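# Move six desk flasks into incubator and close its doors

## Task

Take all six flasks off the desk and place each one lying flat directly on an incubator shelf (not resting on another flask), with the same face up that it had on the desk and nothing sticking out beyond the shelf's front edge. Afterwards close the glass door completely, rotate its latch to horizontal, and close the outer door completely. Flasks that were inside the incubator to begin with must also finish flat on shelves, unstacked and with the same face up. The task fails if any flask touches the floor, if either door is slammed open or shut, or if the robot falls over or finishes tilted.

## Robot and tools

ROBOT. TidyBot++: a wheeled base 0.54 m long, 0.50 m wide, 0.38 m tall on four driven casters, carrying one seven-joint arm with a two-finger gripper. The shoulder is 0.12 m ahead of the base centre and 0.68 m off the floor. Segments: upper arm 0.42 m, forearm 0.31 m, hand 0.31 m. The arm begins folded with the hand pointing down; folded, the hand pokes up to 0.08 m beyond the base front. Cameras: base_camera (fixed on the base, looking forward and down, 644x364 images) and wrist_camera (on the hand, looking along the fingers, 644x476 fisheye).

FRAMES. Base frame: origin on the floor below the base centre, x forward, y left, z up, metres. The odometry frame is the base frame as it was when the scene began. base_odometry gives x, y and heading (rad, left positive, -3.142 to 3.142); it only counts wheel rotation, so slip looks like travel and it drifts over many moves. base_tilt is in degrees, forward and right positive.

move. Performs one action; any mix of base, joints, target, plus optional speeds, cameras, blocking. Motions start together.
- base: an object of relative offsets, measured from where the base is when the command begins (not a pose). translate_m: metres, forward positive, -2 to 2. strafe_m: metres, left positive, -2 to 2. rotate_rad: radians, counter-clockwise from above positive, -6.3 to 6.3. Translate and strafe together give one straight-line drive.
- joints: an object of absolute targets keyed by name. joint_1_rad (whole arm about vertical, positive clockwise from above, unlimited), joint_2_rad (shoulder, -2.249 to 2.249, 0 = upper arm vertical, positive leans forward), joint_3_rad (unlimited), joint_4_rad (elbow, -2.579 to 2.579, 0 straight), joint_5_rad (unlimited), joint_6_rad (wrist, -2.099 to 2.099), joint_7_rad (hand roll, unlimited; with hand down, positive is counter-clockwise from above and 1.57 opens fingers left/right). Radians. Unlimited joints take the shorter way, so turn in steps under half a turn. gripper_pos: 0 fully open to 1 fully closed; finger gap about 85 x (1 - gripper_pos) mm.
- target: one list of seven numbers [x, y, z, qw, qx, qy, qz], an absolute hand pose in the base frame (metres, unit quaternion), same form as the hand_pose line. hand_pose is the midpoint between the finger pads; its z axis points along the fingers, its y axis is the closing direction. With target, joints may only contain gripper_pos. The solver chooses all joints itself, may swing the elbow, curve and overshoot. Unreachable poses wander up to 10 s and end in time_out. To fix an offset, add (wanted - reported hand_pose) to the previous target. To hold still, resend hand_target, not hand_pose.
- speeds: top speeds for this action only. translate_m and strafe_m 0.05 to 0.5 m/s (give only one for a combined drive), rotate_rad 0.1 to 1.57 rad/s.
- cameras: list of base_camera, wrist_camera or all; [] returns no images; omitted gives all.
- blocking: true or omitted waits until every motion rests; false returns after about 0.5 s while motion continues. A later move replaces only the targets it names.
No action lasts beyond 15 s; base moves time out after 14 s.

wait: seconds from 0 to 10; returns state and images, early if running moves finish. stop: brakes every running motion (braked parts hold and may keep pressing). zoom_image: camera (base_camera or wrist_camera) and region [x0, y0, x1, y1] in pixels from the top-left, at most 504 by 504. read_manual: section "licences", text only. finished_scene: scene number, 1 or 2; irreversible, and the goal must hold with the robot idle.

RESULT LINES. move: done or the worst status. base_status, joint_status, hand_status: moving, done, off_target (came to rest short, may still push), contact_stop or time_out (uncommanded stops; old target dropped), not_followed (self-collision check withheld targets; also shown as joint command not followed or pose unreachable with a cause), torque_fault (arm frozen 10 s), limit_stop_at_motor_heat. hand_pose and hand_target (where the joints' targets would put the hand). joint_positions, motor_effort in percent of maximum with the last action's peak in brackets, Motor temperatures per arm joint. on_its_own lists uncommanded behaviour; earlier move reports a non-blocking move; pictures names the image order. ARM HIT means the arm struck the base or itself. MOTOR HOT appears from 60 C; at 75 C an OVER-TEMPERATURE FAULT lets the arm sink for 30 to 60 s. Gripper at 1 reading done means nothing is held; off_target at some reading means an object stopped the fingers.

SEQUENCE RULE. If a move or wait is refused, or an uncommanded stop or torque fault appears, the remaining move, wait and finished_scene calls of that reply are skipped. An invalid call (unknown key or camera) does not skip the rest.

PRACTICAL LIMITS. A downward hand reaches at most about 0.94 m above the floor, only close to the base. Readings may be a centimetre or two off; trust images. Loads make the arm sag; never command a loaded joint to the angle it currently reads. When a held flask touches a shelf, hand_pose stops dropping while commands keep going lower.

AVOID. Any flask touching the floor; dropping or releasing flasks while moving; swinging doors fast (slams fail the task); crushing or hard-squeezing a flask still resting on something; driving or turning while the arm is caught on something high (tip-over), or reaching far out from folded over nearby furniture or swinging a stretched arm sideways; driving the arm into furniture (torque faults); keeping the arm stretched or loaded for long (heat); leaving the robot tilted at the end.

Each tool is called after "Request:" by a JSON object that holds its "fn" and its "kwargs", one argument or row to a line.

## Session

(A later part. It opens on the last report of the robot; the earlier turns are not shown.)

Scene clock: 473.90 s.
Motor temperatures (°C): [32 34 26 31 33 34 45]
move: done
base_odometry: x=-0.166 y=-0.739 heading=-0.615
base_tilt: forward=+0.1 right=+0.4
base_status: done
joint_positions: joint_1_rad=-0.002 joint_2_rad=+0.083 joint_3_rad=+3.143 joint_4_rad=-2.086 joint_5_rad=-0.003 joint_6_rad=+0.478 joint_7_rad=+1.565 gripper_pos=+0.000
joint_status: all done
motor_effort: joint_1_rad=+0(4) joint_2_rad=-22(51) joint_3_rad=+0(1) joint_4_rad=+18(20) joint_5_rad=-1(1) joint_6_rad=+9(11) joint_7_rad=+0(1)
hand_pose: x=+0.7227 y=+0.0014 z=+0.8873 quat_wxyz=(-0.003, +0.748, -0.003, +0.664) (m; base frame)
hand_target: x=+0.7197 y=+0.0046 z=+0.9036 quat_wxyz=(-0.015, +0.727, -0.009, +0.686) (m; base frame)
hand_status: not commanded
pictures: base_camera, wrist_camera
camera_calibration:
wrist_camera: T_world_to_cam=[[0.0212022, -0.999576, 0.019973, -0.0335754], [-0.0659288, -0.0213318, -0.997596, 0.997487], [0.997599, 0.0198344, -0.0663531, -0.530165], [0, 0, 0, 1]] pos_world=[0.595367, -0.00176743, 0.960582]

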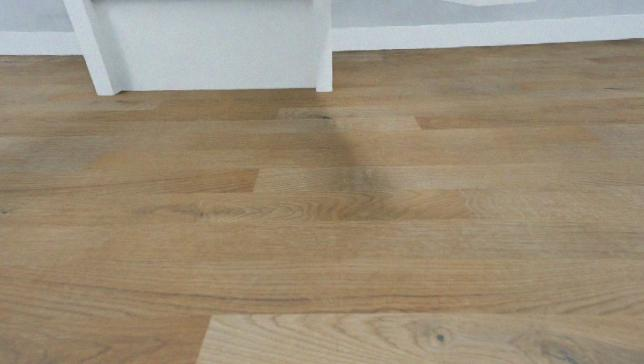

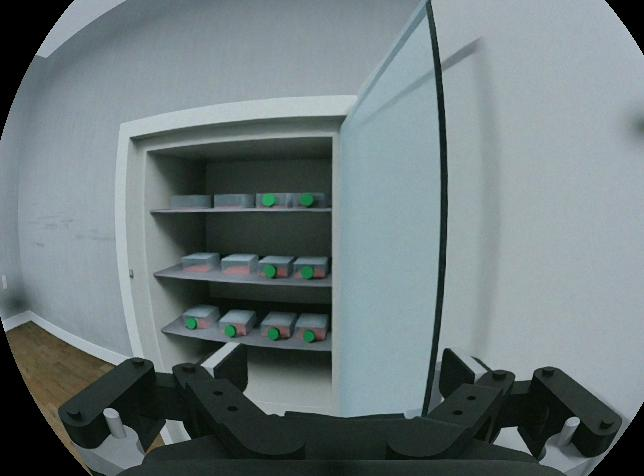

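Request:
{"fn": "move", "kwargs": {

}}

Scene clock: 474.97 s.
Motor temperatures (°C): [32 34 26 31 33 34 45]
base_odometry: x=-0.166 y=-0.739 heading=-0.615
base_tilt: forward=+0.0 right=+0.4
base_status: done
joint_positions: joint_1_rad=-0.002 joint_2_rad=+0.083 joint_3_rad=+3.143 joint_4_rad=-2.086 joint_5_rad=-0.003 joint_6_rad=+0.479 joint_7_rad=+1.565 gripper_pos=+0.000
joint_status: all done
motor_effort: joint_1_rad=-1(4) joint_2_rad=-22(51) joint_3_rad=+1(1) joint_4_rad=+19(20) joint_5_rad=+0(1) joint_6_rad=+10(11) joint_7_rad=+1(1)
hand_pose: x=+0.7228 y=+0.0014 z=+0.8876 quat_wxyz=(-0.003, +0.748, -0.003, +0.664) (m; base frame)
hand_target: x=+0.7197 y=+0.0046 z=+0.9036 quat_wxyz=(-0.015, +0.727, -0.009, +0.686) (m; base frame)
hand_status: not commanded
pictures: base_camera, wrist_camera
camera_calibration:
wrist_camera: T_world_to_cam=[[0.0210801, -0.999578, 0.020002, -0.0335344], [-0.064829, -0.021331, -0.997668, 0.9971], [0.997674, 0.0197342, -0.0652513, -0.531251], [0, 0, 0, 1]] pos_world=[0.595363, -0.00176731, 0.960781]

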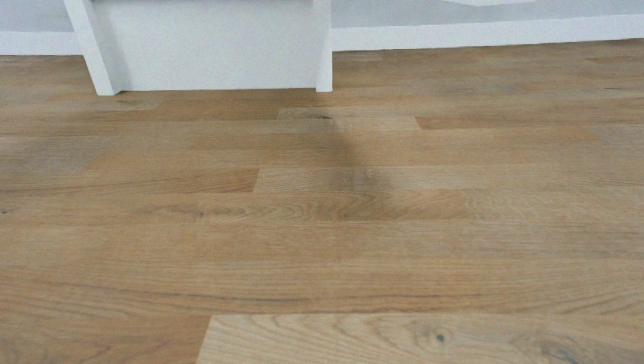

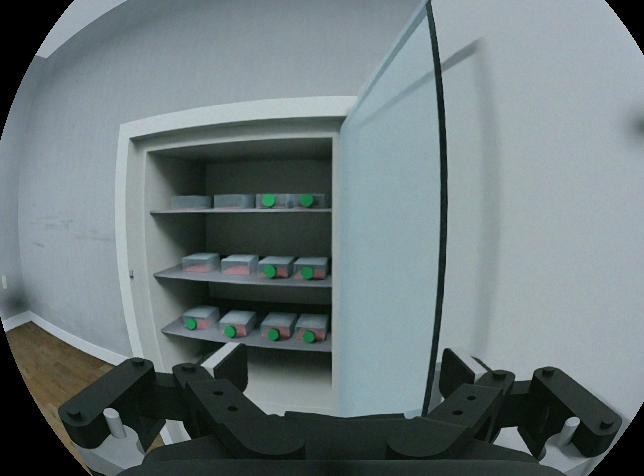

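Request:
{"fn": "zoom_image", "kwargs": {
  "camera": "wrist_camera",
  "region": [110, 80, 460, 430]
}}

Scaled by 1.440.

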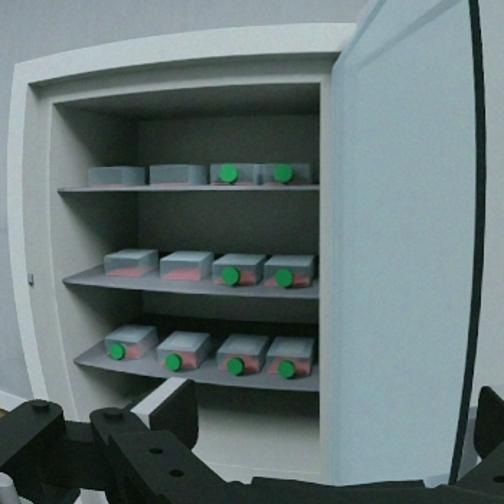

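Request:
{"fn": "move", "kwargs": {
  "joints": {"joint_2_rad": -0.31, "joint_4_rad": -2.46, "joint_6_rad": 0.66},
  "cameras": ["wrist_camera"]
}}

Scene clock: 479.97 s.
Motor temperatures (°C): [32 34 26 31 33 34 45]
move: done
base_odometry: x=-0.166 y=-0.739 heading=-0.615
base_tilt: forward=+0.0 right=+0.4
base_status: not commanded
joint_positions: joint_1_rad=-0.002 joint_2_rad=-0.301 joint_3_rad=+3.143 joint_4_rad=-2.441 joint_5_rad=-0.003 joint_6_rad=+0.588 joint_7_rad=+1.565 gripper_pos=+0.000
joint_status: all done
motor_effort: joint_1_rad=-1(1) joint_2_rad=-8(24) joint_3_rad=+1(1) joint_4_rad=+18(20) joint_5_rad=+0(1) joint_6_rad=+10(10) joint_7_rad=+0(1)
hand_pose: x=+0.5702 y=+0.0011 z=+0.9202 quat_wxyz=(-0.003, +0.700, -0.003, +0.714) (m; base frame)
hand_target: x=+0.5640 y=+0.0051 z=+0.9355 quat_wxyz=(-0.017, +0.678, -0.007, +0.735) (m; base frame)
hand_status: not commanded
pictures: wrist_camera
camera_calibration:
wrist_camera: T_world_to_cam=[[0.0179733, -0.99959, 0.0222862, -0.0316006], [0.0721495, -0.020935, -0.997174, 0.9411], [0.997232, 0.0195305, 0.0717436, -0.502675], [0, 0, 0, 1]] pos_world=[0.433951, -0.00206825, 0.975209]

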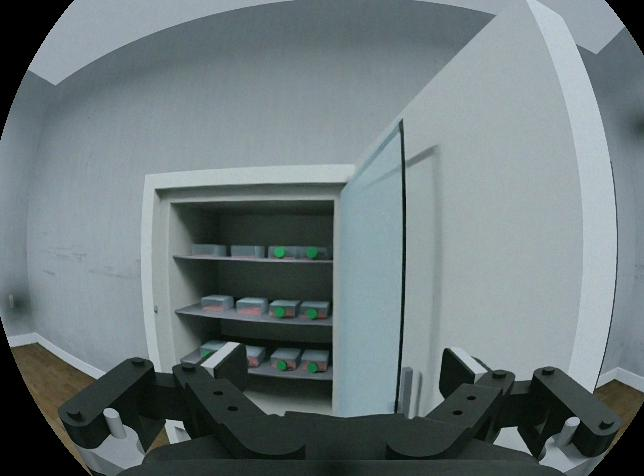

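Request:
{"fn": "zoom_image", "kwargs": {
  "camera": "wrist_camera",
  "region": [330, 100, 640, 420]
}}

Scaled by 1.575.

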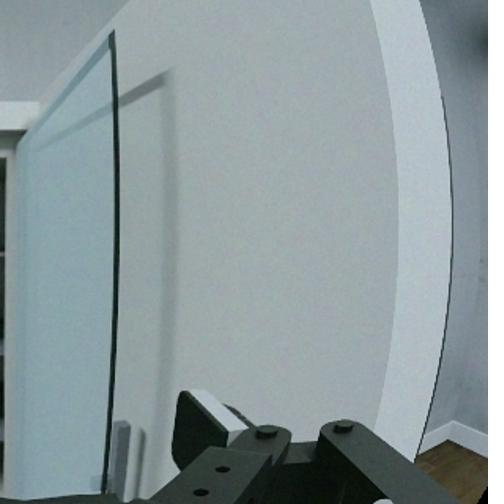

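Request:
{"fn": "move", "kwargs": {
  "joints": {"joint_2_rad": 0.055, "joint_4_rad": -2.074, "joint_6_rad": 0.65, "joint_7_rad": 3.1, "gripper_pos": 0.97},
  "cameras": ["wrist_camera"]
}}

Request:
{"fn": "move", "kwargs": {
  "base": {"translate_m": 0.03},
  "speeds": {"translate_m": 0.1},
  "cameras": ["wrist_camera"]
}}

Scene clock: 485.97 s.
Motor temperatures (°C): [32 34 26 31 33 34 45]
move: done
base_odometry: x=-0.166 y=-0.739 heading=-0.615
base_tilt: forward=+0.1 right=+0.2
base_status: not commanded
joint_positions: joint_1_rad=-0.002 joint_2_rad=+0.052 joint_3_rad=+3.143 joint_4_rad=-2.084 joint_5_rad=-0.003 joint_6_rad=+0.590 joint_7_rad=+3.010 gripper_pos=+0.970
joint_status: all done
motor_effort: joint_1_rad=-1(1) joint_2_rad=-22(23) joint_3_rad=+0(1) joint_4_rad=+18(20) joint_5_rad=-1(1) joint_6_rad=+10(11) joint_7_rad=+0(3)
hand_pose: x=+0.7177 y=+0.0013 z=+0.9411 quat_wxyz=(+0.471, +0.526, +0.459, +0.539) (m; base frame)
hand_target: x=+0.7187 y=+0.0051 z=+0.9639 quat_wxyz=(+0.513, +0.480, +0.474, +0.532) (m; base frame)
hand_status: not commanded
pictures: wrist_camera
camera_calibration:
wrist_camera: T_world_to_cam=[[-0.00490937, -0.103294, 0.994639, -0.934315], [0.0547867, -0.993185, -0.102873, 0.123439], [0.998486, 0.0539879, 0.0105351, -0.594654], [0, 0, 0, 1]] pos_world=[0.582404, 0.0581923, 0.948269]

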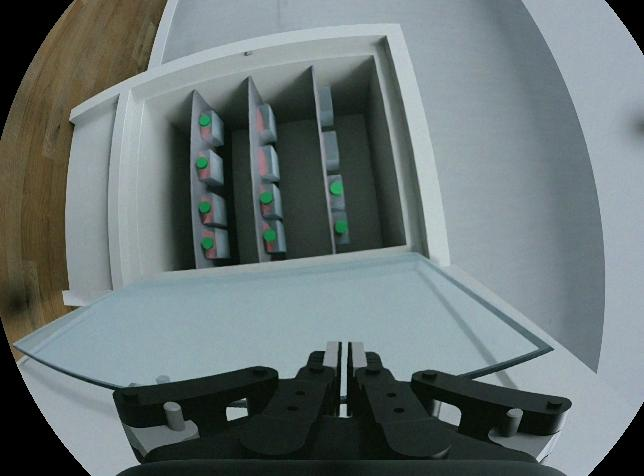

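Scene clock: 486.80 s.
Motor temperatures (°C): [32 34 26 31 33 34 45]
move: done
base_odometry: x=-0.141 y=-0.756 heading=-0.616
base_tilt: forward=+0.1 right=+0.2
base_status: done
joint_positions: joint_1_rad=-0.002 joint_2_rad=+0.059 joint_3_rad=+3.143 joint_4_rad=-2.081 joint_5_rad=-0.003 joint_6_rad=+0.590 joint_7_rad=+3.012 gripper_pos=+0.970
joint_status: not commanded
motor_effort: joint_1_rad=-1(1) joint_2_rad=-22(24) joint_3_rad=+1(1) joint_4_rad=+19(19) joint_5_rad=-1(1) joint_6_rad=+9(10) joint_7_rad=+0(1)
hand_pose: x=+0.7198 y=+0.0013 z=+0.9384 quat_wxyz=(+0.471, +0.527, +0.461, +0.537) (m; base frame)
hand_target: x=+0.7187 y=+0.0051 z=+0.9639 quat_wxyz=(+0.513, +0.480, +0.474, +0.532) (m; base frame)
hand_status: not commanded
pictures: wrist_camera
camera_calibration:
wrist_camera: T_world_to_cam=[[-0.000530013, -0.100993, 0.994887, -0.935035], [0.0543148, -0.993421, -0.100815, 0.121549], [0.998524, 0.0539837, 0.00601193, -0.592496], [0, 0, 0, 1]] pos_world=[0.584524, 0.0583027, 0.94607]

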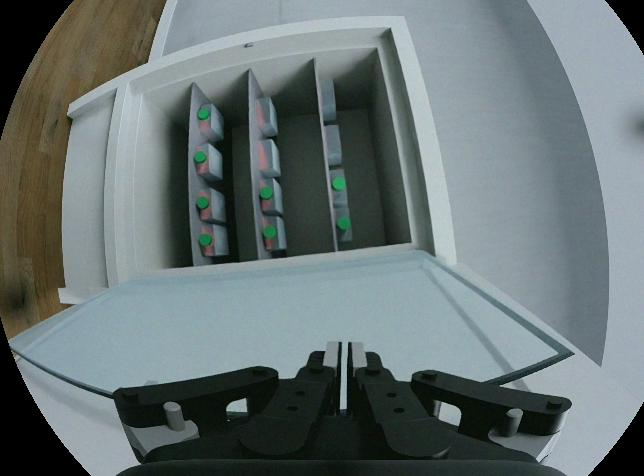

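Request:
{"fn": "move", "kwargs": {
  "base": {"strafe_m": -0.11},
  "speeds": {"strafe_m": 0.12},
  "cameras": ["wrist_camera"]
}}

Scene clock: 488.50 s.
Motor temperatures (°C): [32 34 26 31 33 34 45]
move: done
base_odometry: x=-0.205 y=-0.846 heading=-0.615
base_tilt: forward=+0.1 right=+0.3
base_status: done
joint_positions: joint_1_rad=-0.001 joint_2_rad=+0.059 joint_3_rad=+3.143 joint_4_rad=-2.081 joint_5_rad=-0.003 joint_6_rad=+0.590 joint_7_rad=+3.013 gripper_pos=+0.970
joint_status: not commanded
motor_effort: joint_1_rad=+0(3) joint_2_rad=-21(22) joint_3_rad=+0(3) joint_4_rad=+18(19) joint_5_rad=-1(2) joint_6_rad=+10(10) joint_7_rad=+0(1)
hand_pose: x=+0.7198 y=+0.0005 z=+0.9384 quat_wxyz=(+0.471, +0.527, +0.461, +0.537) (m; base frame)
hand_target: x=+0.7187 y=+0.0051 z=+0.9639 quat_wxyz=(+0.513, +0.480, +0.474, +0.532) (m; base frame)
hand_status: not commanded
pictures: wrist_camera
camera_calibration:
wrist_camera: T_world_to_cam=[[-0.000682391, -0.100493, 0.994938, -0.935091], [0.0530179, -0.993542, -0.100316, 0.121145], [0.998593, 0.052681, 0.00600591, -0.592521], [0, 0, 0, 1]] pos_world=[0.584627, 0.0576069, 0.946069]

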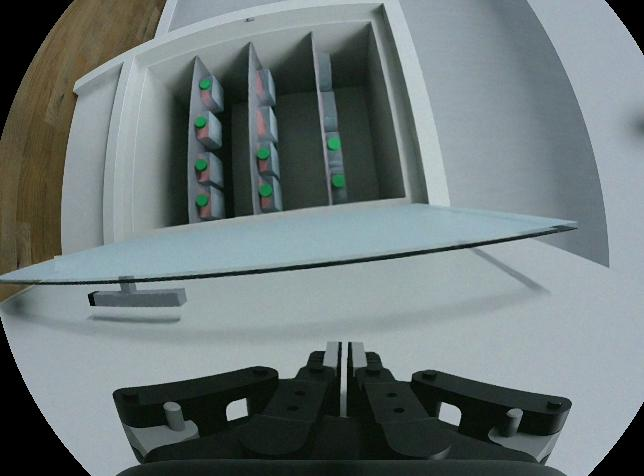

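Request:
{"fn": "move", "kwargs": {
  "base": {"strafe_m": -0.05},
  "speeds": {"strafe_m": 0.12},
  "cameras": ["wrist_camera"]
}}

Scene clock: 489.80 s.
Motor temperatures (°C): [32 34 26 31 33 34 45]
move: done
base_odometry: x=-0.234 y=-0.888 heading=-0.615
base_tilt: forward=+0.1 right=+0.4
base_status: done
joint_positions: joint_1_rad=+0.001 joint_2_rad=+0.059 joint_3_rad=+3.142 joint_4_rad=-2.081 joint_5_rad=-0.002 joint_6_rad=+0.590 joint_7_rad=+3.013 gripper_pos=+0.970
joint_status: not commanded
motor_effort: joint_1_rad=-1(4) joint_2_rad=-22(23) joint_3_rad=+1(5) joint_4_rad=+18(19) joint_5_rad=-1(3) joint_6_rad=+10(10) joint_7_rad=+0(1)
hand_pose: x=+0.7198 y=+0.0000 z=+0.9384 quat_wxyz=(+0.472, +0.527, +0.461, +0.536) (m; base frame)
hand_target: x=+0.7187 y=+0.0051 z=+0.9639 quat_wxyz=(+0.513, +0.480, +0.474, +0.532) (m; base frame)
hand_status: not commanded
pictures: wrist_camera
camera_calibration:
wrist_camera: T_world_to_cam=[[-0.000794123, -0.098793, 0.995108, -0.93522], [0.0526128, -0.993734, -0.0986147, 0.119384], [0.998615, 0.0522771, 0.00598693, -0.592472], [0, 0, 0, 1]] pos_world=[0.584628, 0.0572151, 0.945965]

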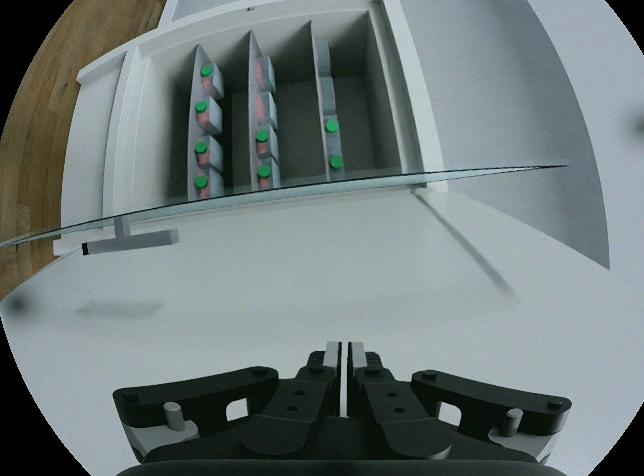

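Request:
{"fn": "move", "kwargs": {
  "base": {"translate_m": 0.1, "strafe_m": 0.045},
  "speeds": {"translate_m": 0.15},
  "cameras": ["wrist_camera"]
}}

Scene clock: 491.67 s.
Motor temperatures (°C): [32 34 26 31 33 34 45]
move: done
base_odometry: x=-0.126 y=-0.909 heading=-0.615
base_tilt: forward=+0.1 right=+0.4
base_status: done
joint_positions: joint_1_rad=+0.001 joint_2_rad=+0.059 joint_3_rad=+3.142 joint_4_rad=-2.081 joint_5_rad=-0.002 joint_6_rad=+0.590 joint_7_rad=+3.013 gripper_pos=+0.970
joint_status: not commanded
motor_effort: joint_1_rad=-1(1) joint_2_rad=-21(24) joint_3_rad=+0(1) joint_4_rad=+19(20) joint_5_rad=+0(1) joint_6_rad=+10(10) joint_7_rad=+0(1)
hand_pose: x=+0.7200 y=+0.0000 z=+0.9385 quat_wxyz=(+0.472, +0.527, +0.461, +0.536) (m; base frame)
hand_target: x=+0.7187 y=+0.0051 z=+0.9639 quat_wxyz=(+0.513, +0.480, +0.474, +0.532) (m; base frame)
hand_status: not commanded
pictures: wrist_camera
camera_calibration:
wrist_camera: T_world_to_cam=[[-0.000794123, -0.098793, 0.995108, -0.93522], [0.0526128, -0.993734, -0.0986147, 0.119378], [0.998615, 0.0522771, 0.00598693, -0.592572], [0, 0, 0, 1]] pos_world=[0.584728, 0.0572151, 0.945965]

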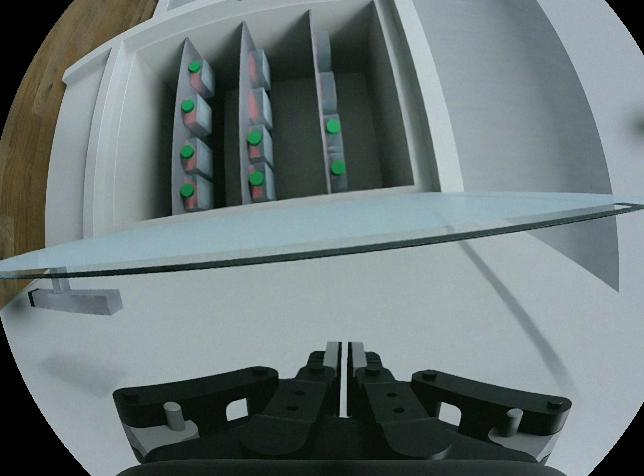

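Request:
{"fn": "move", "kwargs": {
  "base": {"translate_m": -0.008, "strafe_m": 0.225},
  "speeds": {"strafe_m": 0.15},
  "cameras": ["wrist_camera"]
}}

Scene clock: 494.47 s.
Motor temperatures (°C): [32 34 26 31 33 34 45]
move: done
base_odometry: x=-0.002 y=-0.720 heading=-0.615
base_tilt: forward=+0.1 right=+0.4
base_status: done
joint_positions: joint_1_rad=+0.002 joint_2_rad=+0.057 joint_3_rad=+3.144 joint_4_rad=-2.079 joint_5_rad=-0.002 joint_6_rad=+0.590 joint_7_rad=+3.014 gripper_pos=+0.970
joint_status: not commanded
motor_effort: joint_1_rad=-1(5) joint_2_rad=-21(22) joint_3_rad=+0(4) joint_4_rad=+18(24) joint_5_rad=-1(2) joint_6_rad=+9(12) joint_7_rad=+0(1)
hand_pose: x=+0.7197 y=-0.0017 z=+0.9411 quat_wxyz=(+0.474, +0.526, +0.459, +0.536) (m; base frame)
hand_target: x=+0.7187 y=+0.0051 z=+0.9639 quat_wxyz=(+0.513, +0.480, +0.474, +0.532) (m; base frame)
hand_status: not commanded
pictures: wrist_camera
camera_calibration:
wrist_camera: T_world_to_cam=[[-0.00561041, -0.0980659, 0.995164, -0.934618], [0.0499651, -0.993964, -0.097666, 0.118859], [0.998735, 0.0491755, 0.0104764, -0.596552], [0, 0, 0, 1]] pos_world=[0.584615, 0.0558229, 0.947956]

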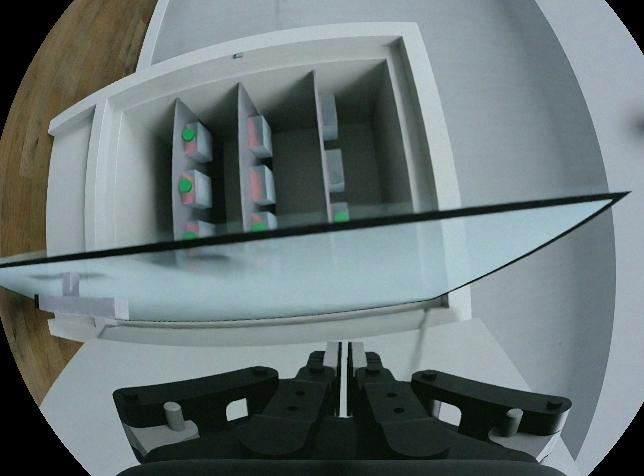

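Request:
{"fn": "move", "kwargs": {
  "base": {"translate_m": 0.054, "strafe_m": 0.167},
  "speeds": {"strafe_m": 0.16},
  "cameras": []
}}

Request:
{"fn": "move", "kwargs": {
  "base": {"translate_m": 0.079, "strafe_m": 0.107},
  "speeds": {"strafe_m": 0.15},
  "cameras": ["wrist_camera"]
}}

Scene clock: 496.30 s.
Motor temperatures (°C): [32 34 26 31 33 34 45]
move: done
base_odometry: x=+0.138 y=-0.615 heading=-0.615
base_tilt: forward=+0.1 right=+0.3
base_status: done
joint_positions: joint_1_rad=+0.001 joint_2_rad=+0.057 joint_3_rad=+3.143 joint_4_rad=-2.079 joint_5_rad=-0.002 joint_6_rad=+0.590 joint_7_rad=+3.014 gripper_pos=+0.970
joint_status: not commanded
motor_effort: joint_1_rad=+0(5) joint_2_rad=-21(24) joint_3_rad=+1(5) joint_4_rad=+18(20) joint_5_rad=-1(2) joint_6_rad=+10(10) joint_7_rad=-1(1)
hand_pose: x=+0.7197 y=-0.0005 z=+0.9411 quat_wxyz=(+0.473, +0.525, +0.460, +0.537) (m; base frame)
hand_target: x=+0.7187 y=+0.0051 z=+0.9639 quat_wxyz=(+0.513, +0.480, +0.474, +0.532) (m; base frame)
hand_status: not commanded
pictures: none
No camera images: "cameras" was empty.

Scene clock: 497.83 s.
Motor temperatures (°C): [32 34 26 31 33 34 45]
move: done
base_odometry: x=+0.265 y=-0.573 heading=-0.615
base_tilt: forward=+0.1 right=+0.3
base_status: done
joint_positions: joint_1_rad=+0.001 joint_2_rad=+0.057 joint_3_rad=+3.143 joint_4_rad=-2.079 joint_5_rad=-0.002 joint_6_rad=+0.590 joint_7_rad=+3.014 gripper_pos=+0.970
joint_status: not commanded
motor_effort: joint_1_rad=-1(2) joint_2_rad=-22(23) joint_3_rad=+0(2) joint_4_rad=+18(19) joint_5_rad=+0(1) joint_6_rad=+10(10) joint_7_rad=+0(1)
hand_pose: x=+0.7197 y=-0.0006 z=+0.9411 quat_wxyz=(+0.473, +0.526, +0.460, +0.537) (m; base frame)
hand_target: x=+0.7187 y=+0.0051 z=+0.9639 quat_wxyz=(+0.513, +0.480, +0.474, +0.532) (m; base frame)
hand_status: not commanded
pictures: wrist_camera
camera_calibration:
wrist_camera: T_world_to_cam=[[-0.00542818, -0.0979791, 0.995174, -0.934651], [0.0518552, -0.993877, -0.0975686, 0.118554], [0.99864, 0.0510753, 0.0104757, -0.596543], [0, 0, 0, 1]] pos_world=[0.58451, 0.0567205, 0.947956]

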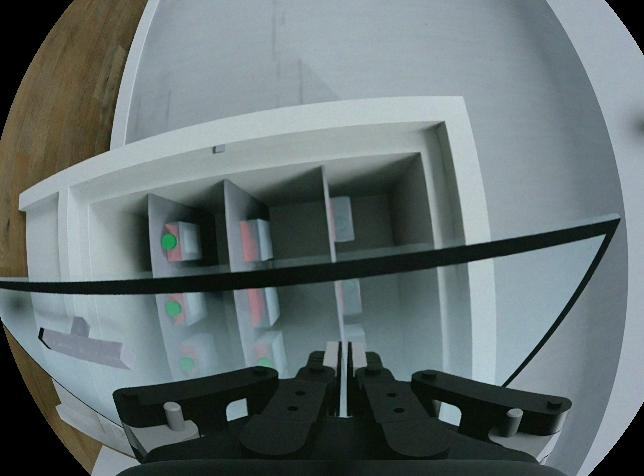

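Request:
{"fn": "move", "kwargs": {
  "base": {"translate_m": 0.104, "strafe_m": 0.084},
  "speeds": {"translate_m": 0.14},
  "cameras": ["wrist_camera"]
}}

Request:
{"fn": "move", "kwargs": {
  "base": {"translate_m": 0.1, "strafe_m": 0.047},
  "speeds": {"translate_m": 0.1},
  "cameras": ["wrist_camera"]
}}

Scene clock: 499.73 s.
Motor temperatures (°C): [32 34 26 31 33 34 45]
move: done
base_odometry: x=+0.398 y=-0.564 heading=-0.615
base_tilt: forward=+0.1 right=+0.3
base_status: done
joint_positions: joint_1_rad=+0.002 joint_2_rad=+0.057 joint_3_rad=+3.144 joint_4_rad=-2.080 joint_5_rad=-0.002 joint_6_rad=+0.590 joint_7_rad=+3.014 gripper_pos=+0.970
joint_status: not commanded
motor_effort: joint_1_rad=+0(4) joint_2_rad=-20(23) joint_3_rad=+0(4) joint_4_rad=+18(22) joint_5_rad=+0(1) joint_6_rad=+10(10) joint_7_rad=+0(1)
hand_pose: x=+0.7195 y=-0.0016 z=+0.9410 quat_wxyz=(+0.474, +0.526, +0.460, +0.536) (m; base frame)
hand_target: x=+0.7187 y=+0.0051 z=+0.9639 quat_wxyz=(+0.513, +0.480, +0.474, +0.532) (m; base frame)
hand_status: not commanded
pictures: wrist_camera
camera_calibration:
wrist_camera: T_world_to_cam=[[-0.00548932, -0.0978648, 0.995185, -0.9347], [0.0502514, -0.993969, -0.0974681, 0.118713], [0.998722, 0.0494744, 0.0103741, -0.596273], [0, 0, 0, 1]] pos_world=[0.584415, 0.0560234, 0.947956]

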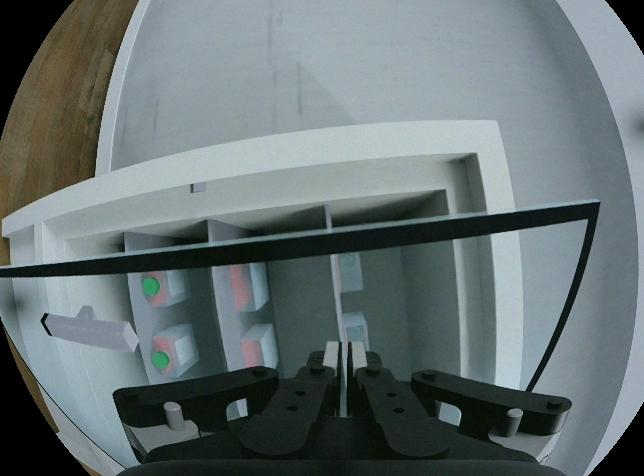

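Scene clock: 501.40 s.
Motor temperatures (°C): [32 34 26 31 33 34 45]
move: done
base_odometry: x=+0.507 y=-0.583 heading=-0.614
base_tilt: forward=+0.1 right=+0.4
base_status: done
joint_positions: joint_1_rad=+0.002 joint_2_rad=+0.058 joint_3_rad=+3.144 joint_4_rad=-2.080 joint_5_rad=-0.002 joint_6_rad=+0.590 joint_7_rad=+3.014 gripper_pos=+0.970
joint_status: not commanded
motor_effort: joint_1_rad=-1(1) joint_2_rad=-21(23) joint_3_rad=+0(1) joint_4_rad=+18(19) joint_5_rad=-1(1) joint_6_rad=+9(10) joint_7_rad=+0(1)
hand_pose: x=+0.7199 y=-0.0016 z=+0.9401 quat_wxyz=(+0.474, +0.526, +0.460, +0.536) (m; base frame)
hand_target: x=+0.7187 y=+0.0051 z=+0.9639 quat_wxyz=(+0.513, +0.480, +0.474, +0.532) (m; base frame)
hand_status: not commanded
pictures: wrist_camera
camera_calibration:
wrist_camera: T_world_to_cam=[[-0.00399783, -0.0978059, 0.995197, -0.934792], [0.0501053, -0.993975, -0.0974845, 0.118717], [0.998736, 0.0494749, 0.00887433, -0.595259], [0, 0, 0, 1]] pos_world=[0.584821, 0.0560237, 0.947158]

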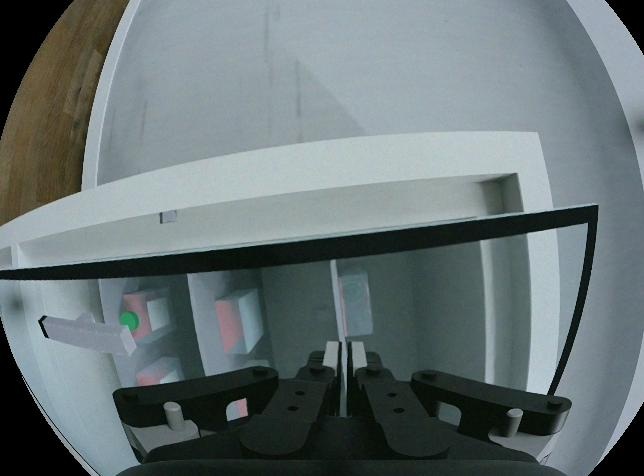

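Request:
{"fn": "move", "kwargs": {
  "base": {"translate_m": 0.09, "strafe_m": 0.018},
  "speeds": {"translate_m": 0.08},
  "cameras": ["wrist_camera"]
}}

Scene clock: 503.20 s.
Motor temperatures (°C): [32 34 26 31 33 34 45]
move: done
base_odometry: x=+0.591 y=-0.620 heading=-0.614
base_tilt: forward=+0.0 right=+0.3
base_status: done
joint_positions: joint_1_rad=+0.002 joint_2_rad=+0.058 joint_3_rad=+3.144 joint_4_rad=-2.080 joint_5_rad=-0.002 joint_6_rad=+0.590 joint_7_rad=+3.014 gripper_pos=+0.970
joint_status: not commanded
motor_effort: joint_1_rad=-1(2) joint_2_rad=-21(23) joint_3_rad=+0(1) joint_4_rad=+19(22) joint_5_rad=+0(1) joint_6_rad=+10(10) joint_7_rad=+0(1)
hand_pose: x=+0.7199 y=-0.0016 z=+0.9399 quat_wxyz=(+0.473, +0.526, +0.460, +0.536) (m; base frame)
hand_target: x=+0.7187 y=+0.0051 z=+0.9639 quat_wxyz=(+0.513, +0.480, +0.474, +0.532) (m; base frame)
hand_status: not commanded
pictures: wrist_camera
camera_calibration:
wrist_camera: T_world_to_cam=[[-0.0036956, -0.0978934, 0.99519, -0.934858], [0.0500768, -0.993966, -0.097587, 0.11882], [0.998739, 0.0494753, 0.00857549, -0.594978], [0, 0, 0, 1]] pos_world=[0.584823, 0.0560233, 0.947059]

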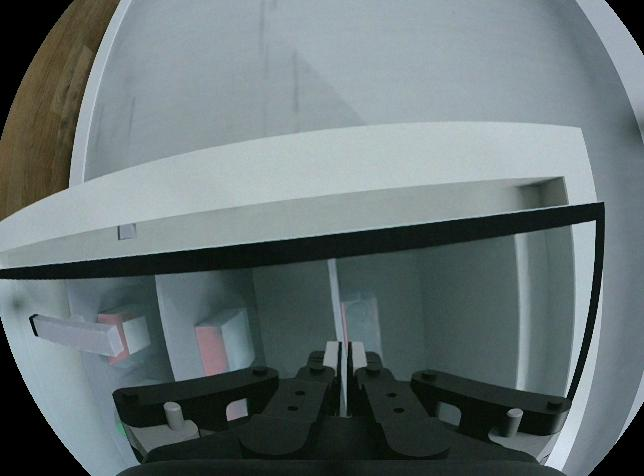

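Request:
{"fn": "move", "kwargs": {
  "base": {"translate_m": 0.04},
  "speeds": {"translate_m": 0.05},
  "cameras": ["wrist_camera"]
}}

Request:
{"fn": "move", "kwargs": {
  "base": {"translate_m": 0.025},
  "speeds": {"translate_m": 0.05},
  "cameras": ["wrist_camera"]
}}

Scene clock: 504.57 s.
Motor temperatures (°C): [32 34 26 31 33 34 45]
move: done
base_odometry: x=+0.624 y=-0.643 heading=-0.614
base_tilt: forward=+0.1 right=+0.4
base_status: done
joint_positions: joint_1_rad=+0.002 joint_2_rad=+0.059 joint_3_rad=+3.144 joint_4_rad=-2.080 joint_5_rad=-0.002 joint_6_rad=+0.590 joint_7_rad=+3.014 gripper_pos=+0.970
joint_status: not commanded
motor_effort: joint_1_rad=+0(2) joint_2_rad=-21(24) joint_3_rad=+0(1) joint_4_rad=+18(19) joint_5_rad=-1(1) joint_6_rad=+10(10) joint_7_rad=+0(1)
hand_pose: x=+0.7200 y=-0.0016 z=+0.9398 quat_wxyz=(+0.473, +0.526, +0.460, +0.536) (m; base frame)
hand_target: x=+0.7187 y=+0.0051 z=+0.9639 quat_wxyz=(+0.513, +0.480, +0.474, +0.532) (m; base frame)
hand_status: not commanded
pictures: wrist_camera
camera_calibration:
wrist_camera: T_world_to_cam=[[-0.00349672, -0.0978857, 0.995192, -0.934876], [0.0500573, -0.993967, -0.0975894, 0.118819], [0.99874, 0.0494754, 0.00837552, -0.59489], [0, 0, 0, 1]] pos_world=[0.584924, 0.0560233, 0.946959]

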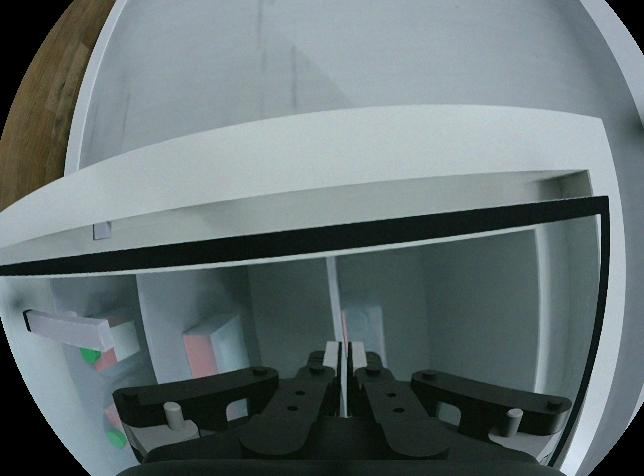

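Scene clock: 505.53 s.
Motor temperatures (°C): [32 34 26 31 33 34 45]
move: done
base_odometry: x=+0.645 y=-0.657 heading=-0.614
base_tilt: forward=+0.0 right=+0.2
base_status: done
joint_positions: joint_1_rad=+0.002 joint_2_rad=+0.060 joint_3_rad=+3.144 joint_4_rad=-2.079 joint_5_rad=-0.002 joint_6_rad=+0.590 joint_7_rad=+3.014 gripper_pos=+0.970
joint_status: not commanded
motor_effort: joint_1_rad=+0(1) joint_2_rad=-21(24) joint_3_rad=+1(1) joint_4_rad=+18(20) joint_5_rad=-1(1) joint_6_rad=+10(10) joint_7_rad=+0(1)
hand_pose: x=+0.7204 y=-0.0016 z=+0.9394 quat_wxyz=(+0.473, +0.527, +0.460, +0.536) (m; base frame)
hand_target: x=+0.7187 y=+0.0051 z=+0.9639 quat_wxyz=(+0.513, +0.480, +0.474, +0.532) (m; base frame)
hand_status: not commanded
pictures: wrist_camera
camera_calibration:
wrist_camera: T_world_to_cam=[[-0.00299955, -0.097866, 0.995195, -0.934872], [0.0500085, -0.993969, -0.0975947, 0.118803], [0.998744, 0.0494755, 0.00787559, -0.594818], [0, 0, 0, 1]] pos_world=[0.585326, 0.0560234, 0.94666]

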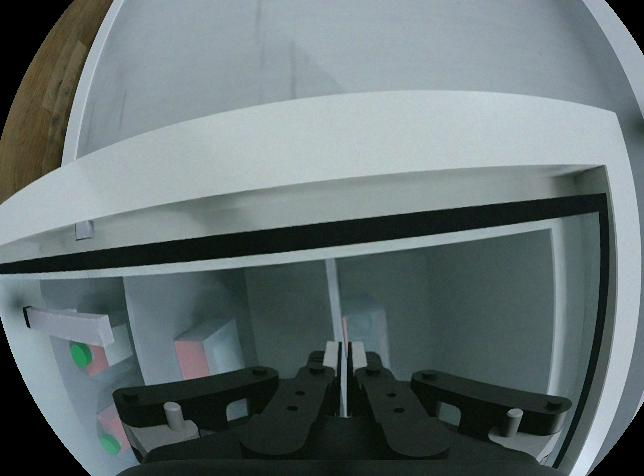

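Request:
{"fn": "move", "kwargs": {
  "base": {"translate_m": 0.015},
  "speeds": {"translate_m": 0.05},
  "cameras": ["wrist_camera"]
}}

Scene clock: 506.40 s.
Motor temperatures (°C): [32 34 26 31 33 34 45]
move: done
base_odometry: x=+0.657 y=-0.666 heading=-0.613
base_tilt: forward=+0.1 right=+0.4
base_status: done
joint_positions: joint_1_rad=+0.002 joint_2_rad=+0.060 joint_3_rad=+3.144 joint_4_rad=-2.079 joint_5_rad=-0.002 joint_6_rad=+0.590 joint_7_rad=+3.014 gripper_pos=+0.970
joint_status: not commanded
motor_effort: joint_1_rad=+0(2) joint_2_rad=-21(24) joint_3_rad=+1(1) joint_4_rad=+18(19) joint_5_rad=-1(1) joint_6_rad=+10(10) joint_7_rad=+1(2)
hand_pose: x=+0.7204 y=-0.0016 z=+0.9394 quat_wxyz=(+0.473, +0.527, +0.460, +0.536) (m; base frame)
hand_target: x=+0.7187 y=+0.0051 z=+0.9639 quat_wxyz=(+0.513, +0.480, +0.474, +0.532) (m; base frame)
hand_status: not commanded
pictures: wrist_camera
camera_calibration:
wrist_camera: T_world_to_cam=[[-0.00299955, -0.097866, 0.995195, -0.934872], [0.0500085, -0.993969, -0.0975947, 0.118803], [0.998744, 0.0494755, 0.00787559, -0.594818], [0, 0, 0, 1]] pos_world=[0.585326, 0.0560234, 0.94666]

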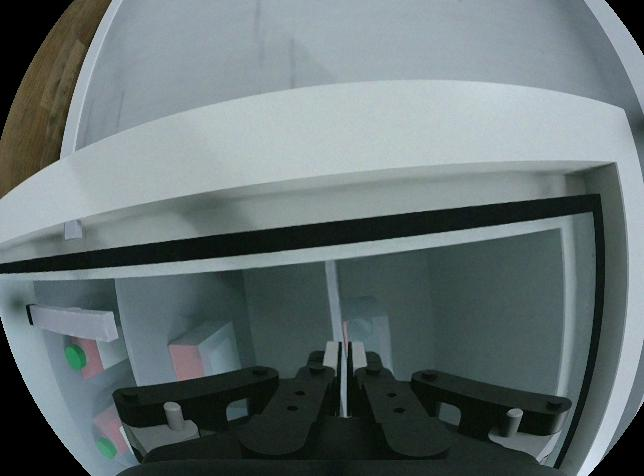

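Request:
{"fn": "move", "kwargs": {
  "base": {"translate_m": 0.015},
  "speeds": {"translate_m": 0.05},
  "cameras": ["wrist_camera"]
}}

Scene clock: 507.30 s.
Motor temperatures (°C): [32 33 26 31 33 34 45]
move: done
base_odometry: x=+0.670 y=-0.674 heading=-0.613
base_tilt: forward=+0.1 right=+0.4
base_status: done
joint_positions: joint_1_rad=+0.002 joint_2_rad=+0.060 joint_3_rad=+3.144 joint_4_rad=-2.079 joint_5_rad=-0.002 joint_6_rad=+0.590 joint_7_rad=+3.014 gripper_pos=+0.970
joint_status: not commanded
motor_effort: joint_1_rad=+0(1) joint_2_rad=-21(24) joint_3_rad=+0(1) joint_4_rad=+18(19) joint_5_rad=+0(1) joint_6_rad=+10(10) joint_7_rad=+0(1)
hand_pose: x=+0.7204 y=-0.0016 z=+0.9394 quat_wxyz=(+0.473, +0.527, +0.460, +0.536) (m; base frame)
hand_target: x=+0.7187 y=+0.0051 z=+0.9639 quat_wxyz=(+0.513, +0.480, +0.474, +0.532) (m; base frame)
hand_status: not commanded
pictures: wrist_camera
camera_calibration:
wrist_camera: T_world_to_cam=[[-0.0029001, -0.0978622, 0.995196, -0.934931], [0.0499988, -0.993969, -0.0975959, 0.118805], [0.998745, 0.0494756, 0.00777561, -0.594824], [0, 0, 0, 1]] pos_world=[0.585426, 0.0560234, 0.94666]

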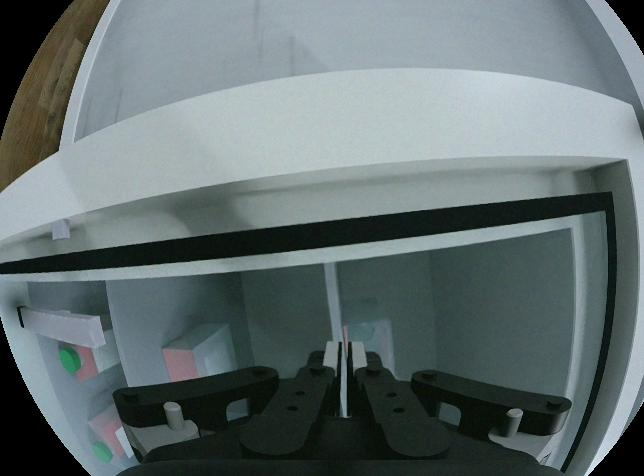

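Request:
{"fn": "move", "kwargs": {
  "base": {"translate_m": 0.025},
  "speeds": {"translate_m": 0.05},
  "cameras": ["wrist_camera"]
}}

Scene clock: 508.57 s.
Motor temperatures (°C): [32 33 26 31 33 34 45]
move: done
base_odometry: x=+0.691 y=-0.689 heading=-0.613
base_tilt: forward=+0.1 right=+0.3
base_status: done
joint_positions: joint_1_rad=+0.002 joint_2_rad=+0.059 joint_3_rad=+3.144 joint_4_rad=-2.079 joint_5_rad=-0.002 joint_6_rad=+0.590 joint_7_rad=+3.014 gripper_pos=+0.970
joint_status: not commanded
motor_effort: joint_1_rad=+0(1) joint_2_rad=-21(24) joint_3_rad=+1(1) joint_4_rad=+19(21) joint_5_rad=-1(1) joint_6_rad=+10(11) joint_7_rad=+0(1)
hand_pose: x=+0.7202 y=-0.0016 z=+0.9396 quat_wxyz=(+0.473, +0.526, +0.460, +0.536) (m; base frame)
hand_target: x=+0.7187 y=+0.0051 z=+0.9639 quat_wxyz=(+0.513, +0.480, +0.474, +0.532) (m; base frame)
hand_status: not commanded
pictures: wrist_camera
camera_calibration:
wrist_camera: T_world_to_cam=[[-0.00329787, -0.0978774, 0.995193, -0.934795], [0.0500378, -0.993968, -0.0975911, 0.118802], [0.998742, 0.0494754, 0.00817555, -0.5949], [0, 0, 0, 1]] pos_world=[0.585124, 0.0560233, 0.946759]

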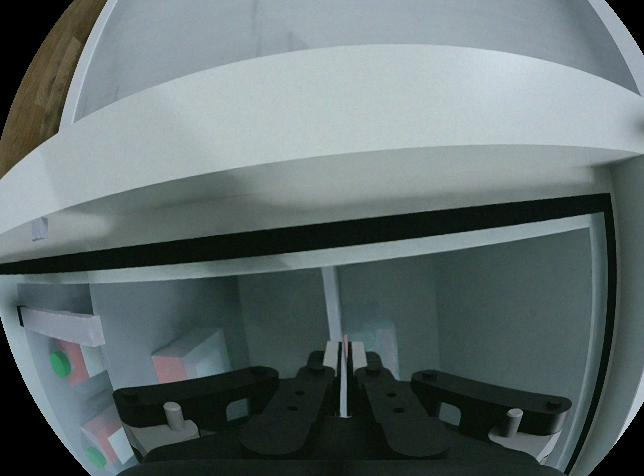

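Request:
{"fn": "move", "kwargs": {
  "base": {"translate_m": 0.015},
  "speeds": {"translate_m": 0.05},
  "cameras": ["wrist_camera"]
}}

Scene clock: 509.37 s.
Motor temperatures (°C): [32 33 26 31 33 34 45]
move: done
base_odometry: x=+0.703 y=-0.697 heading=-0.613
base_tilt: forward=+0.0 right=+0.3
base_status: done
joint_positions: joint_1_rad=+0.002 joint_2_rad=+0.037 joint_3_rad=+3.144 joint_4_rad=-2.101 joint_5_rad=-0.002 joint_6_rad=+0.590 joint_7_rad=+3.014 gripper_pos=+0.970
joint_status: not commanded
motor_effort: joint_1_rad=-1(2) joint_2_rad=-17(22) joint_3_rad=+0(1) joint_4_rad=+24(27) joint_5_rad=+0(1) joint_6_rad=+11(12) joint_7_rad=+0(1)
hand_pose: x=+0.7109 y=-0.0015 z=+0.9407 quat_wxyz=(+0.474, +0.526, +0.460, +0.536) (m; base frame)
hand_target: x=+0.7187 y=+0.0051 z=+0.9639 quat_wxyz=(+0.513, +0.480, +0.474, +0.532) (m; base frame)
hand_status: not commanded
pictures: wrist_camera
camera_calibration:
wrist_camera: T_world_to_cam=[[-0.00439164, -0.0979208, 0.995185, -0.935179], [0.0501451, -0.993964, -0.0975794, 0.119292], [0.998732, 0.0494751, 0.00927538, -0.586652], [0, 0, 0, 1]] pos_world=[0.57582, 0.0560231, 0.947758]

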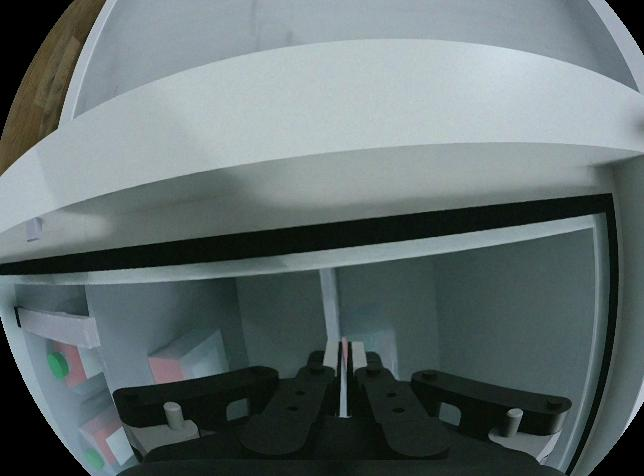

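Request:
{"fn": "move", "kwargs": {
  "base": {"translate_m": 0.008},
  "speeds": {"translate_m": 0.05},
  "cameras": []
}}

Request:
{"fn": "move", "kwargs": {
  "base": {"translate_m": -0.12, "strafe_m": 0.02},
  "speeds": {"translate_m": 0.3},
  "joints": {"joint_2_rad": 0.505, "joint_4_rad": -2.378, "joint_6_rad": 1.4, "joint_7_rad": 1.5, "gripper_pos": 0.0},
  "cameras": ["wrist_camera"]
}}

Scene clock: 510.77 s.
Motor temperatures (°C): [32 33 26 31 33 34 45]
move: done
base_odometry: x=+0.709 y=-0.701 heading=-0.612
base_tilt: forward=+0.1 right=+0.3
base_status: done
joint_positions: joint_1_rad=+0.003 joint_2_rad=+0.020 joint_3_rad=+3.144 joint_4_rad=-2.119 joint_5_rad=-0.002 joint_6_rad=+0.590 joint_7_rad=+3.014 gripper_pos=+0.970
joint_status: not commanded
motor_effort: joint_1_rad=-2(3) joint_2_rad=-13(17) joint_3_rad=+0(2) joint_4_rad=+29(31) joint_5_rad=+0(1) joint_6_rad=+13(13) joint_7_rad=+0(2)
hand_pose: x=+0.7036 y=-0.0019 z=+0.9405 quat_wxyz=(+0.474, +0.527, +0.460, +0.536) (m; base frame)
hand_target: x=+0.7187 y=+0.0051 z=+0.9639 quat_wxyz=(+0.513, +0.480, +0.474, +0.532) (m; base frame)
hand_status: not commanded
pictures: none
No camera images: "cameras" was empty.

Scene clock: 513.13 s.
Motor temperatures (°C): [32 33 26 31 33 34 45]
move: done
base_odometry: x=+0.623 y=-0.616 heading=-0.613
base_tilt: forward=+0.1 right=+0.3
base_status: done
joint_positions: joint_1_rad=+0.002 joint_2_rad=+0.505 joint_3_rad=+3.144 joint_4_rad=-2.361 joint_5_rad=-0.002 joint_6_rad=+1.328 joint_7_rad=+1.590 gripper_pos=+0.000
joint_status: all done
motor_effort: joint_1_rad=+0(2) joint_2_rad=-28(31) joint_3_rad=+0(1) joint_4_rad=+10(27) joint_5_rad=+0(1) joint_6_rad=+10(11) joint_7_rad=-1(2)
hand_pose: x=+0.7191 y=-0.0017 z=+0.7578 quat_wxyz=(+0.009, +0.695, +0.005, +0.719) (m; base frame)
hand_target: x=+0.7130 y=+0.0075 z=+0.7734 quat_wxyz=(-0.031, +0.675, -0.016, +0.737) (m; base frame)
hand_status: not commanded
pictures: wrist_camera
camera_calibration:
wrist_camera: T_world_to_cam=[[0.011503, -0.99861, 0.0514379, -0.0508888], [0.0855022, -0.0502706, -0.995069, 0.757206], [0.996272, 0.0158443, 0.0848051, -0.648763], [0, 0, 0, 1]] pos_world=[0.582186, -0.00247368, 0.811108]

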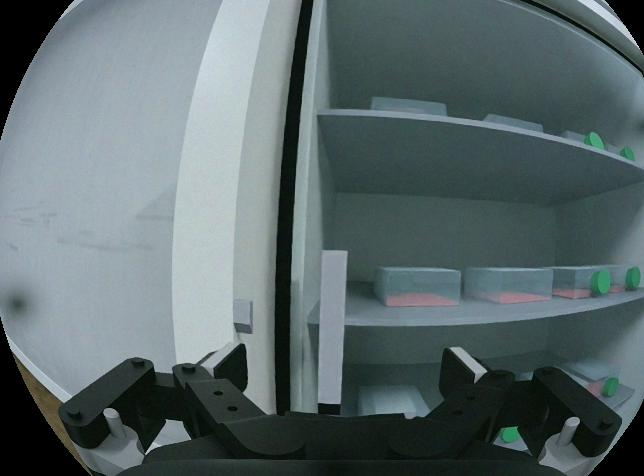

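Request:
{"fn": "move", "kwargs": {
  "base": {"translate_m": 0.1, "strafe_m": 0.008},
  "speeds": {"translate_m": 0.12},
  "cameras": ["wrist_camera"]
}}

Scene clock: 515.30 s.
Motor temperatures (°C): [32 33 26 31 33 34 45]
move: done
base_odometry: x=+0.709 y=-0.666 heading=-0.612
base_tilt: forward=+0.1 right=+0.4
base_status: done
joint_positions: joint_1_rad=+0.005 joint_2_rad=+0.486 joint_3_rad=+3.144 joint_4_rad=-2.416 joint_5_rad=-0.002 joint_6_rad=+1.354 joint_7_rad=+1.583 gripper_pos=+0.000
joint_status: not commanded
motor_effort: joint_1_rad=-3(5) joint_2_rad=-22(29) joint_3_rad=-1(3) joint_4_rad=+18(25) joint_5_rad=+1(2) joint_6_rad=+7(10) joint_7_rad=+1(1)
hand_pose: x=+0.7013 y=-0.0035 z=+0.7556 quat_wxyz=(+0.008, +0.699, +0.001, +0.715) (m; base frame)
hand_target: x=+0.7130 y=+0.0075 z=+0.7734 quat_wxyz=(-0.031, +0.675, -0.016, +0.737) (m; base frame)
hand_status: not commanded
pictures: wrist_camera
camera_calibration:
wrist_camera: T_world_to_cam=[[0.00898827, -0.998999, 0.0438134, -0.0448622], [0.0756096, -0.0430107, -0.996209, 0.764224], [0.997097, 0.0122669, 0.0751473, -0.624095], [0, 0, 0, 1]] pos_world=[0.564904, -0.00429179, 0.810192]

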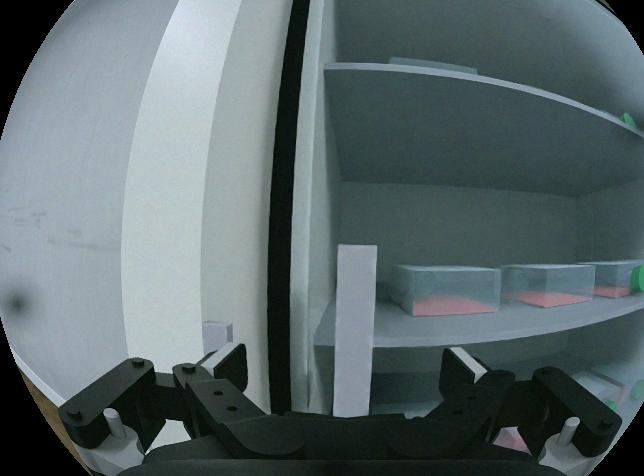

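Request:
{"fn": "move", "kwargs": {
  "base": {"translate_m": -0.05, "strafe_m": -0.003},
  "speeds": {"translate_m": 0.2},
  "joints": {"gripper_pos": 0.5},
  "cameras": ["wrist_camera"]
}}

Scene clock: 516.57 s.
Motor temperatures (°C): [32 33 26 31 33 34 45]
move: done
base_odometry: x=+0.666 y=-0.640 heading=-0.613
base_tilt: forward=+0.0 right=+0.3
base_status: done
joint_positions: joint_1_rad=-0.001 joint_2_rad=+0.508 joint_3_rad=+3.143 joint_4_rad=-2.377 joint_5_rad=+0.000 joint_6_rad=+1.354 joint_7_rad=+1.582 gripper_pos=+0.500
joint_status: all done
motor_effort: joint_1_rad=+0(2) joint_2_rad=-28(30) joint_3_rad=+0(2) joint_4_rad=+9(18) joint_5_rad=+0(2) joint_6_rad=+10(10) joint_7_rad=+1(1)
hand_pose: x=+0.7144 y=+0.0015 z=+0.7576 quat_wxyz=(+0.004, +0.693, +0.004, +0.721) (m; base frame)
hand_target: x=+0.7130 y=+0.0075 z=+0.7734 quat_wxyz=(-0.031, +0.675, -0.016, +0.737) (m; base frame)
hand_status: not commanded
pictures: wrist_camera
camera_calibration:
wrist_camera: T_world_to_cam=[[0.017781, -0.998876, 0.043937, -0.0464501], [0.0925828, -0.0421103, -0.994814, 0.752212], [0.995546, 0.0217566, 0.09173, -0.648799], [0, 0, 0, 1]] pos_world=[0.577093, -0.000606398, 0.809867]

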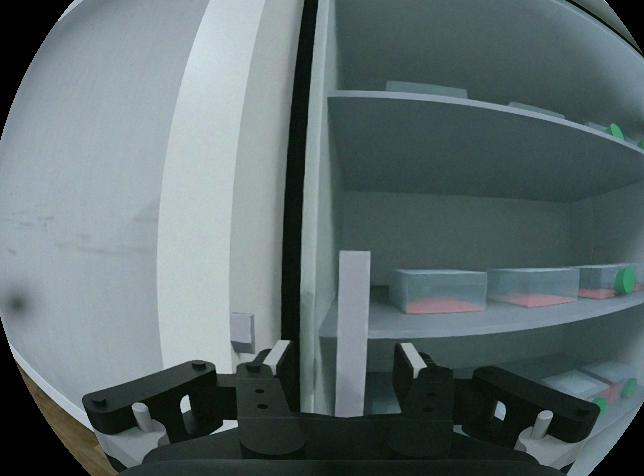

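Request:
{"fn": "move", "kwargs": {
  "base": {"translate_m": 0.055, "strafe_m": -0.004},
  "speeds": {"translate_m": 0.12},
  "cameras": ["wrist_camera"]
}}

Scene clock: 517.80 s.
Motor temperatures (°C): [32 33 26 31 33 34 45]
move: done
base_odometry: x=+0.709 y=-0.675 heading=-0.612
base_tilt: forward=+0.1 right=+0.3
base_status: done
joint_positions: joint_1_rad=-0.001 joint_2_rad=+0.508 joint_3_rad=+3.143 joint_4_rad=-2.377 joint_5_rad=+0.000 joint_6_rad=+1.354 joint_7_rad=+1.582 gripper_pos=+0.500
joint_status: not commanded
motor_effort: joint_1_rad=-1(1) joint_2_rad=-27(30) joint_3_rad=+0(1) joint_4_rad=+9(11) joint_5_rad=-1(1) joint_6_rad=+10(10) joint_7_rad=+0(1)
hand_pose: x=+0.7145 y=+0.0015 z=+0.7574 quat_wxyz=(+0.004, +0.693, +0.004, +0.721) (m; base frame)
hand_target: x=+0.7130 y=+0.0075 z=+0.7734 quat_wxyz=(-0.031, +0.675, -0.016, +0.737) (m; base frame)
hand_status: not commanded
pictures: wrist_camera
camera_calibration:
wrist_camera: T_world_to_cam=[[0.0177948, -0.998876, 0.0439288, -0.0464471], [0.0922853, -0.0421073, -0.994842, 0.752307], [0.995574, 0.021757, 0.0914323, -0.648565], [0, 0, 0, 1]] pos_world=[0.577094, -0.000606407, 0.809767]

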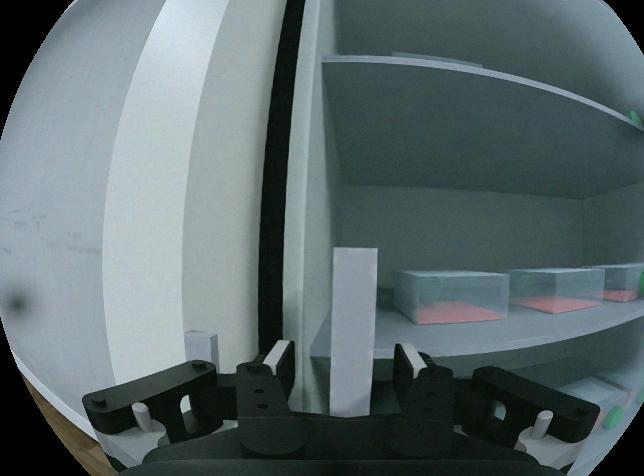

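Request:
{"fn": "move", "kwargs": {
  "joints": {"gripper_pos": 0.9},
  "cameras": ["wrist_camera"]
}}

Scene clock: 518.67 s.
Motor temperatures (°C): [32 33 26 31 33 34 45]
move: off_target
base_odometry: x=+0.709 y=-0.675 heading=-0.612
base_tilt: forward=+0.1 right=+0.3
base_status: not commanded
joint_positions: joint_1_rad=+0.002 joint_2_rad=+0.508 joint_3_rad=+3.144 joint_4_rad=-2.378 joint_5_rad=+0.000 joint_6_rad=+1.354 joint_7_rad=+1.582 gripper_pos=+0.846
joint_status: gripper_pos off_target (ended at +0.846, target +0.900)
motor_effort: joint_1_rad=-1(6) joint_2_rad=-27(28) joint_3_rad=-1(5) joint_4_rad=+10(12) joint_5_rad=+0(5) joint_6_rad=+9(10) joint_7_rad=+1(1)
hand_pose: x=+0.7142 y=-0.0010 z=+0.7573 quat_wxyz=(+0.006, +0.693, +0.003, +0.721) (m; base frame)
hand_target: x=+0.7130 y=+0.0075 z=+0.7734 quat_wxyz=(-0.031, +0.675, -0.016, +0.737) (m; base frame)
hand_status: not commanded
pictures: wrist_camera
camera_calibration:
wrist_camera: T_world_to_cam=[[0.0135738, -0.998927, 0.0442807, -0.0461838], [0.0917109, -0.0428543, -0.994863, 0.752596], [0.995693, 0.0175651, 0.0910308, -0.648063], [0, 0, 0, 1]] pos_world=[0.576878, -0.00249892, 0.809769]

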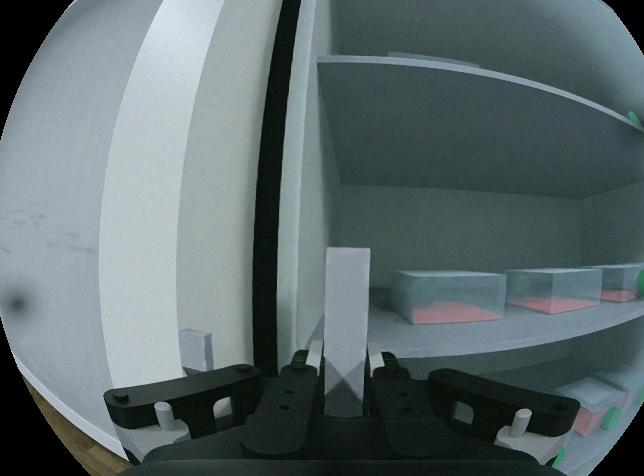

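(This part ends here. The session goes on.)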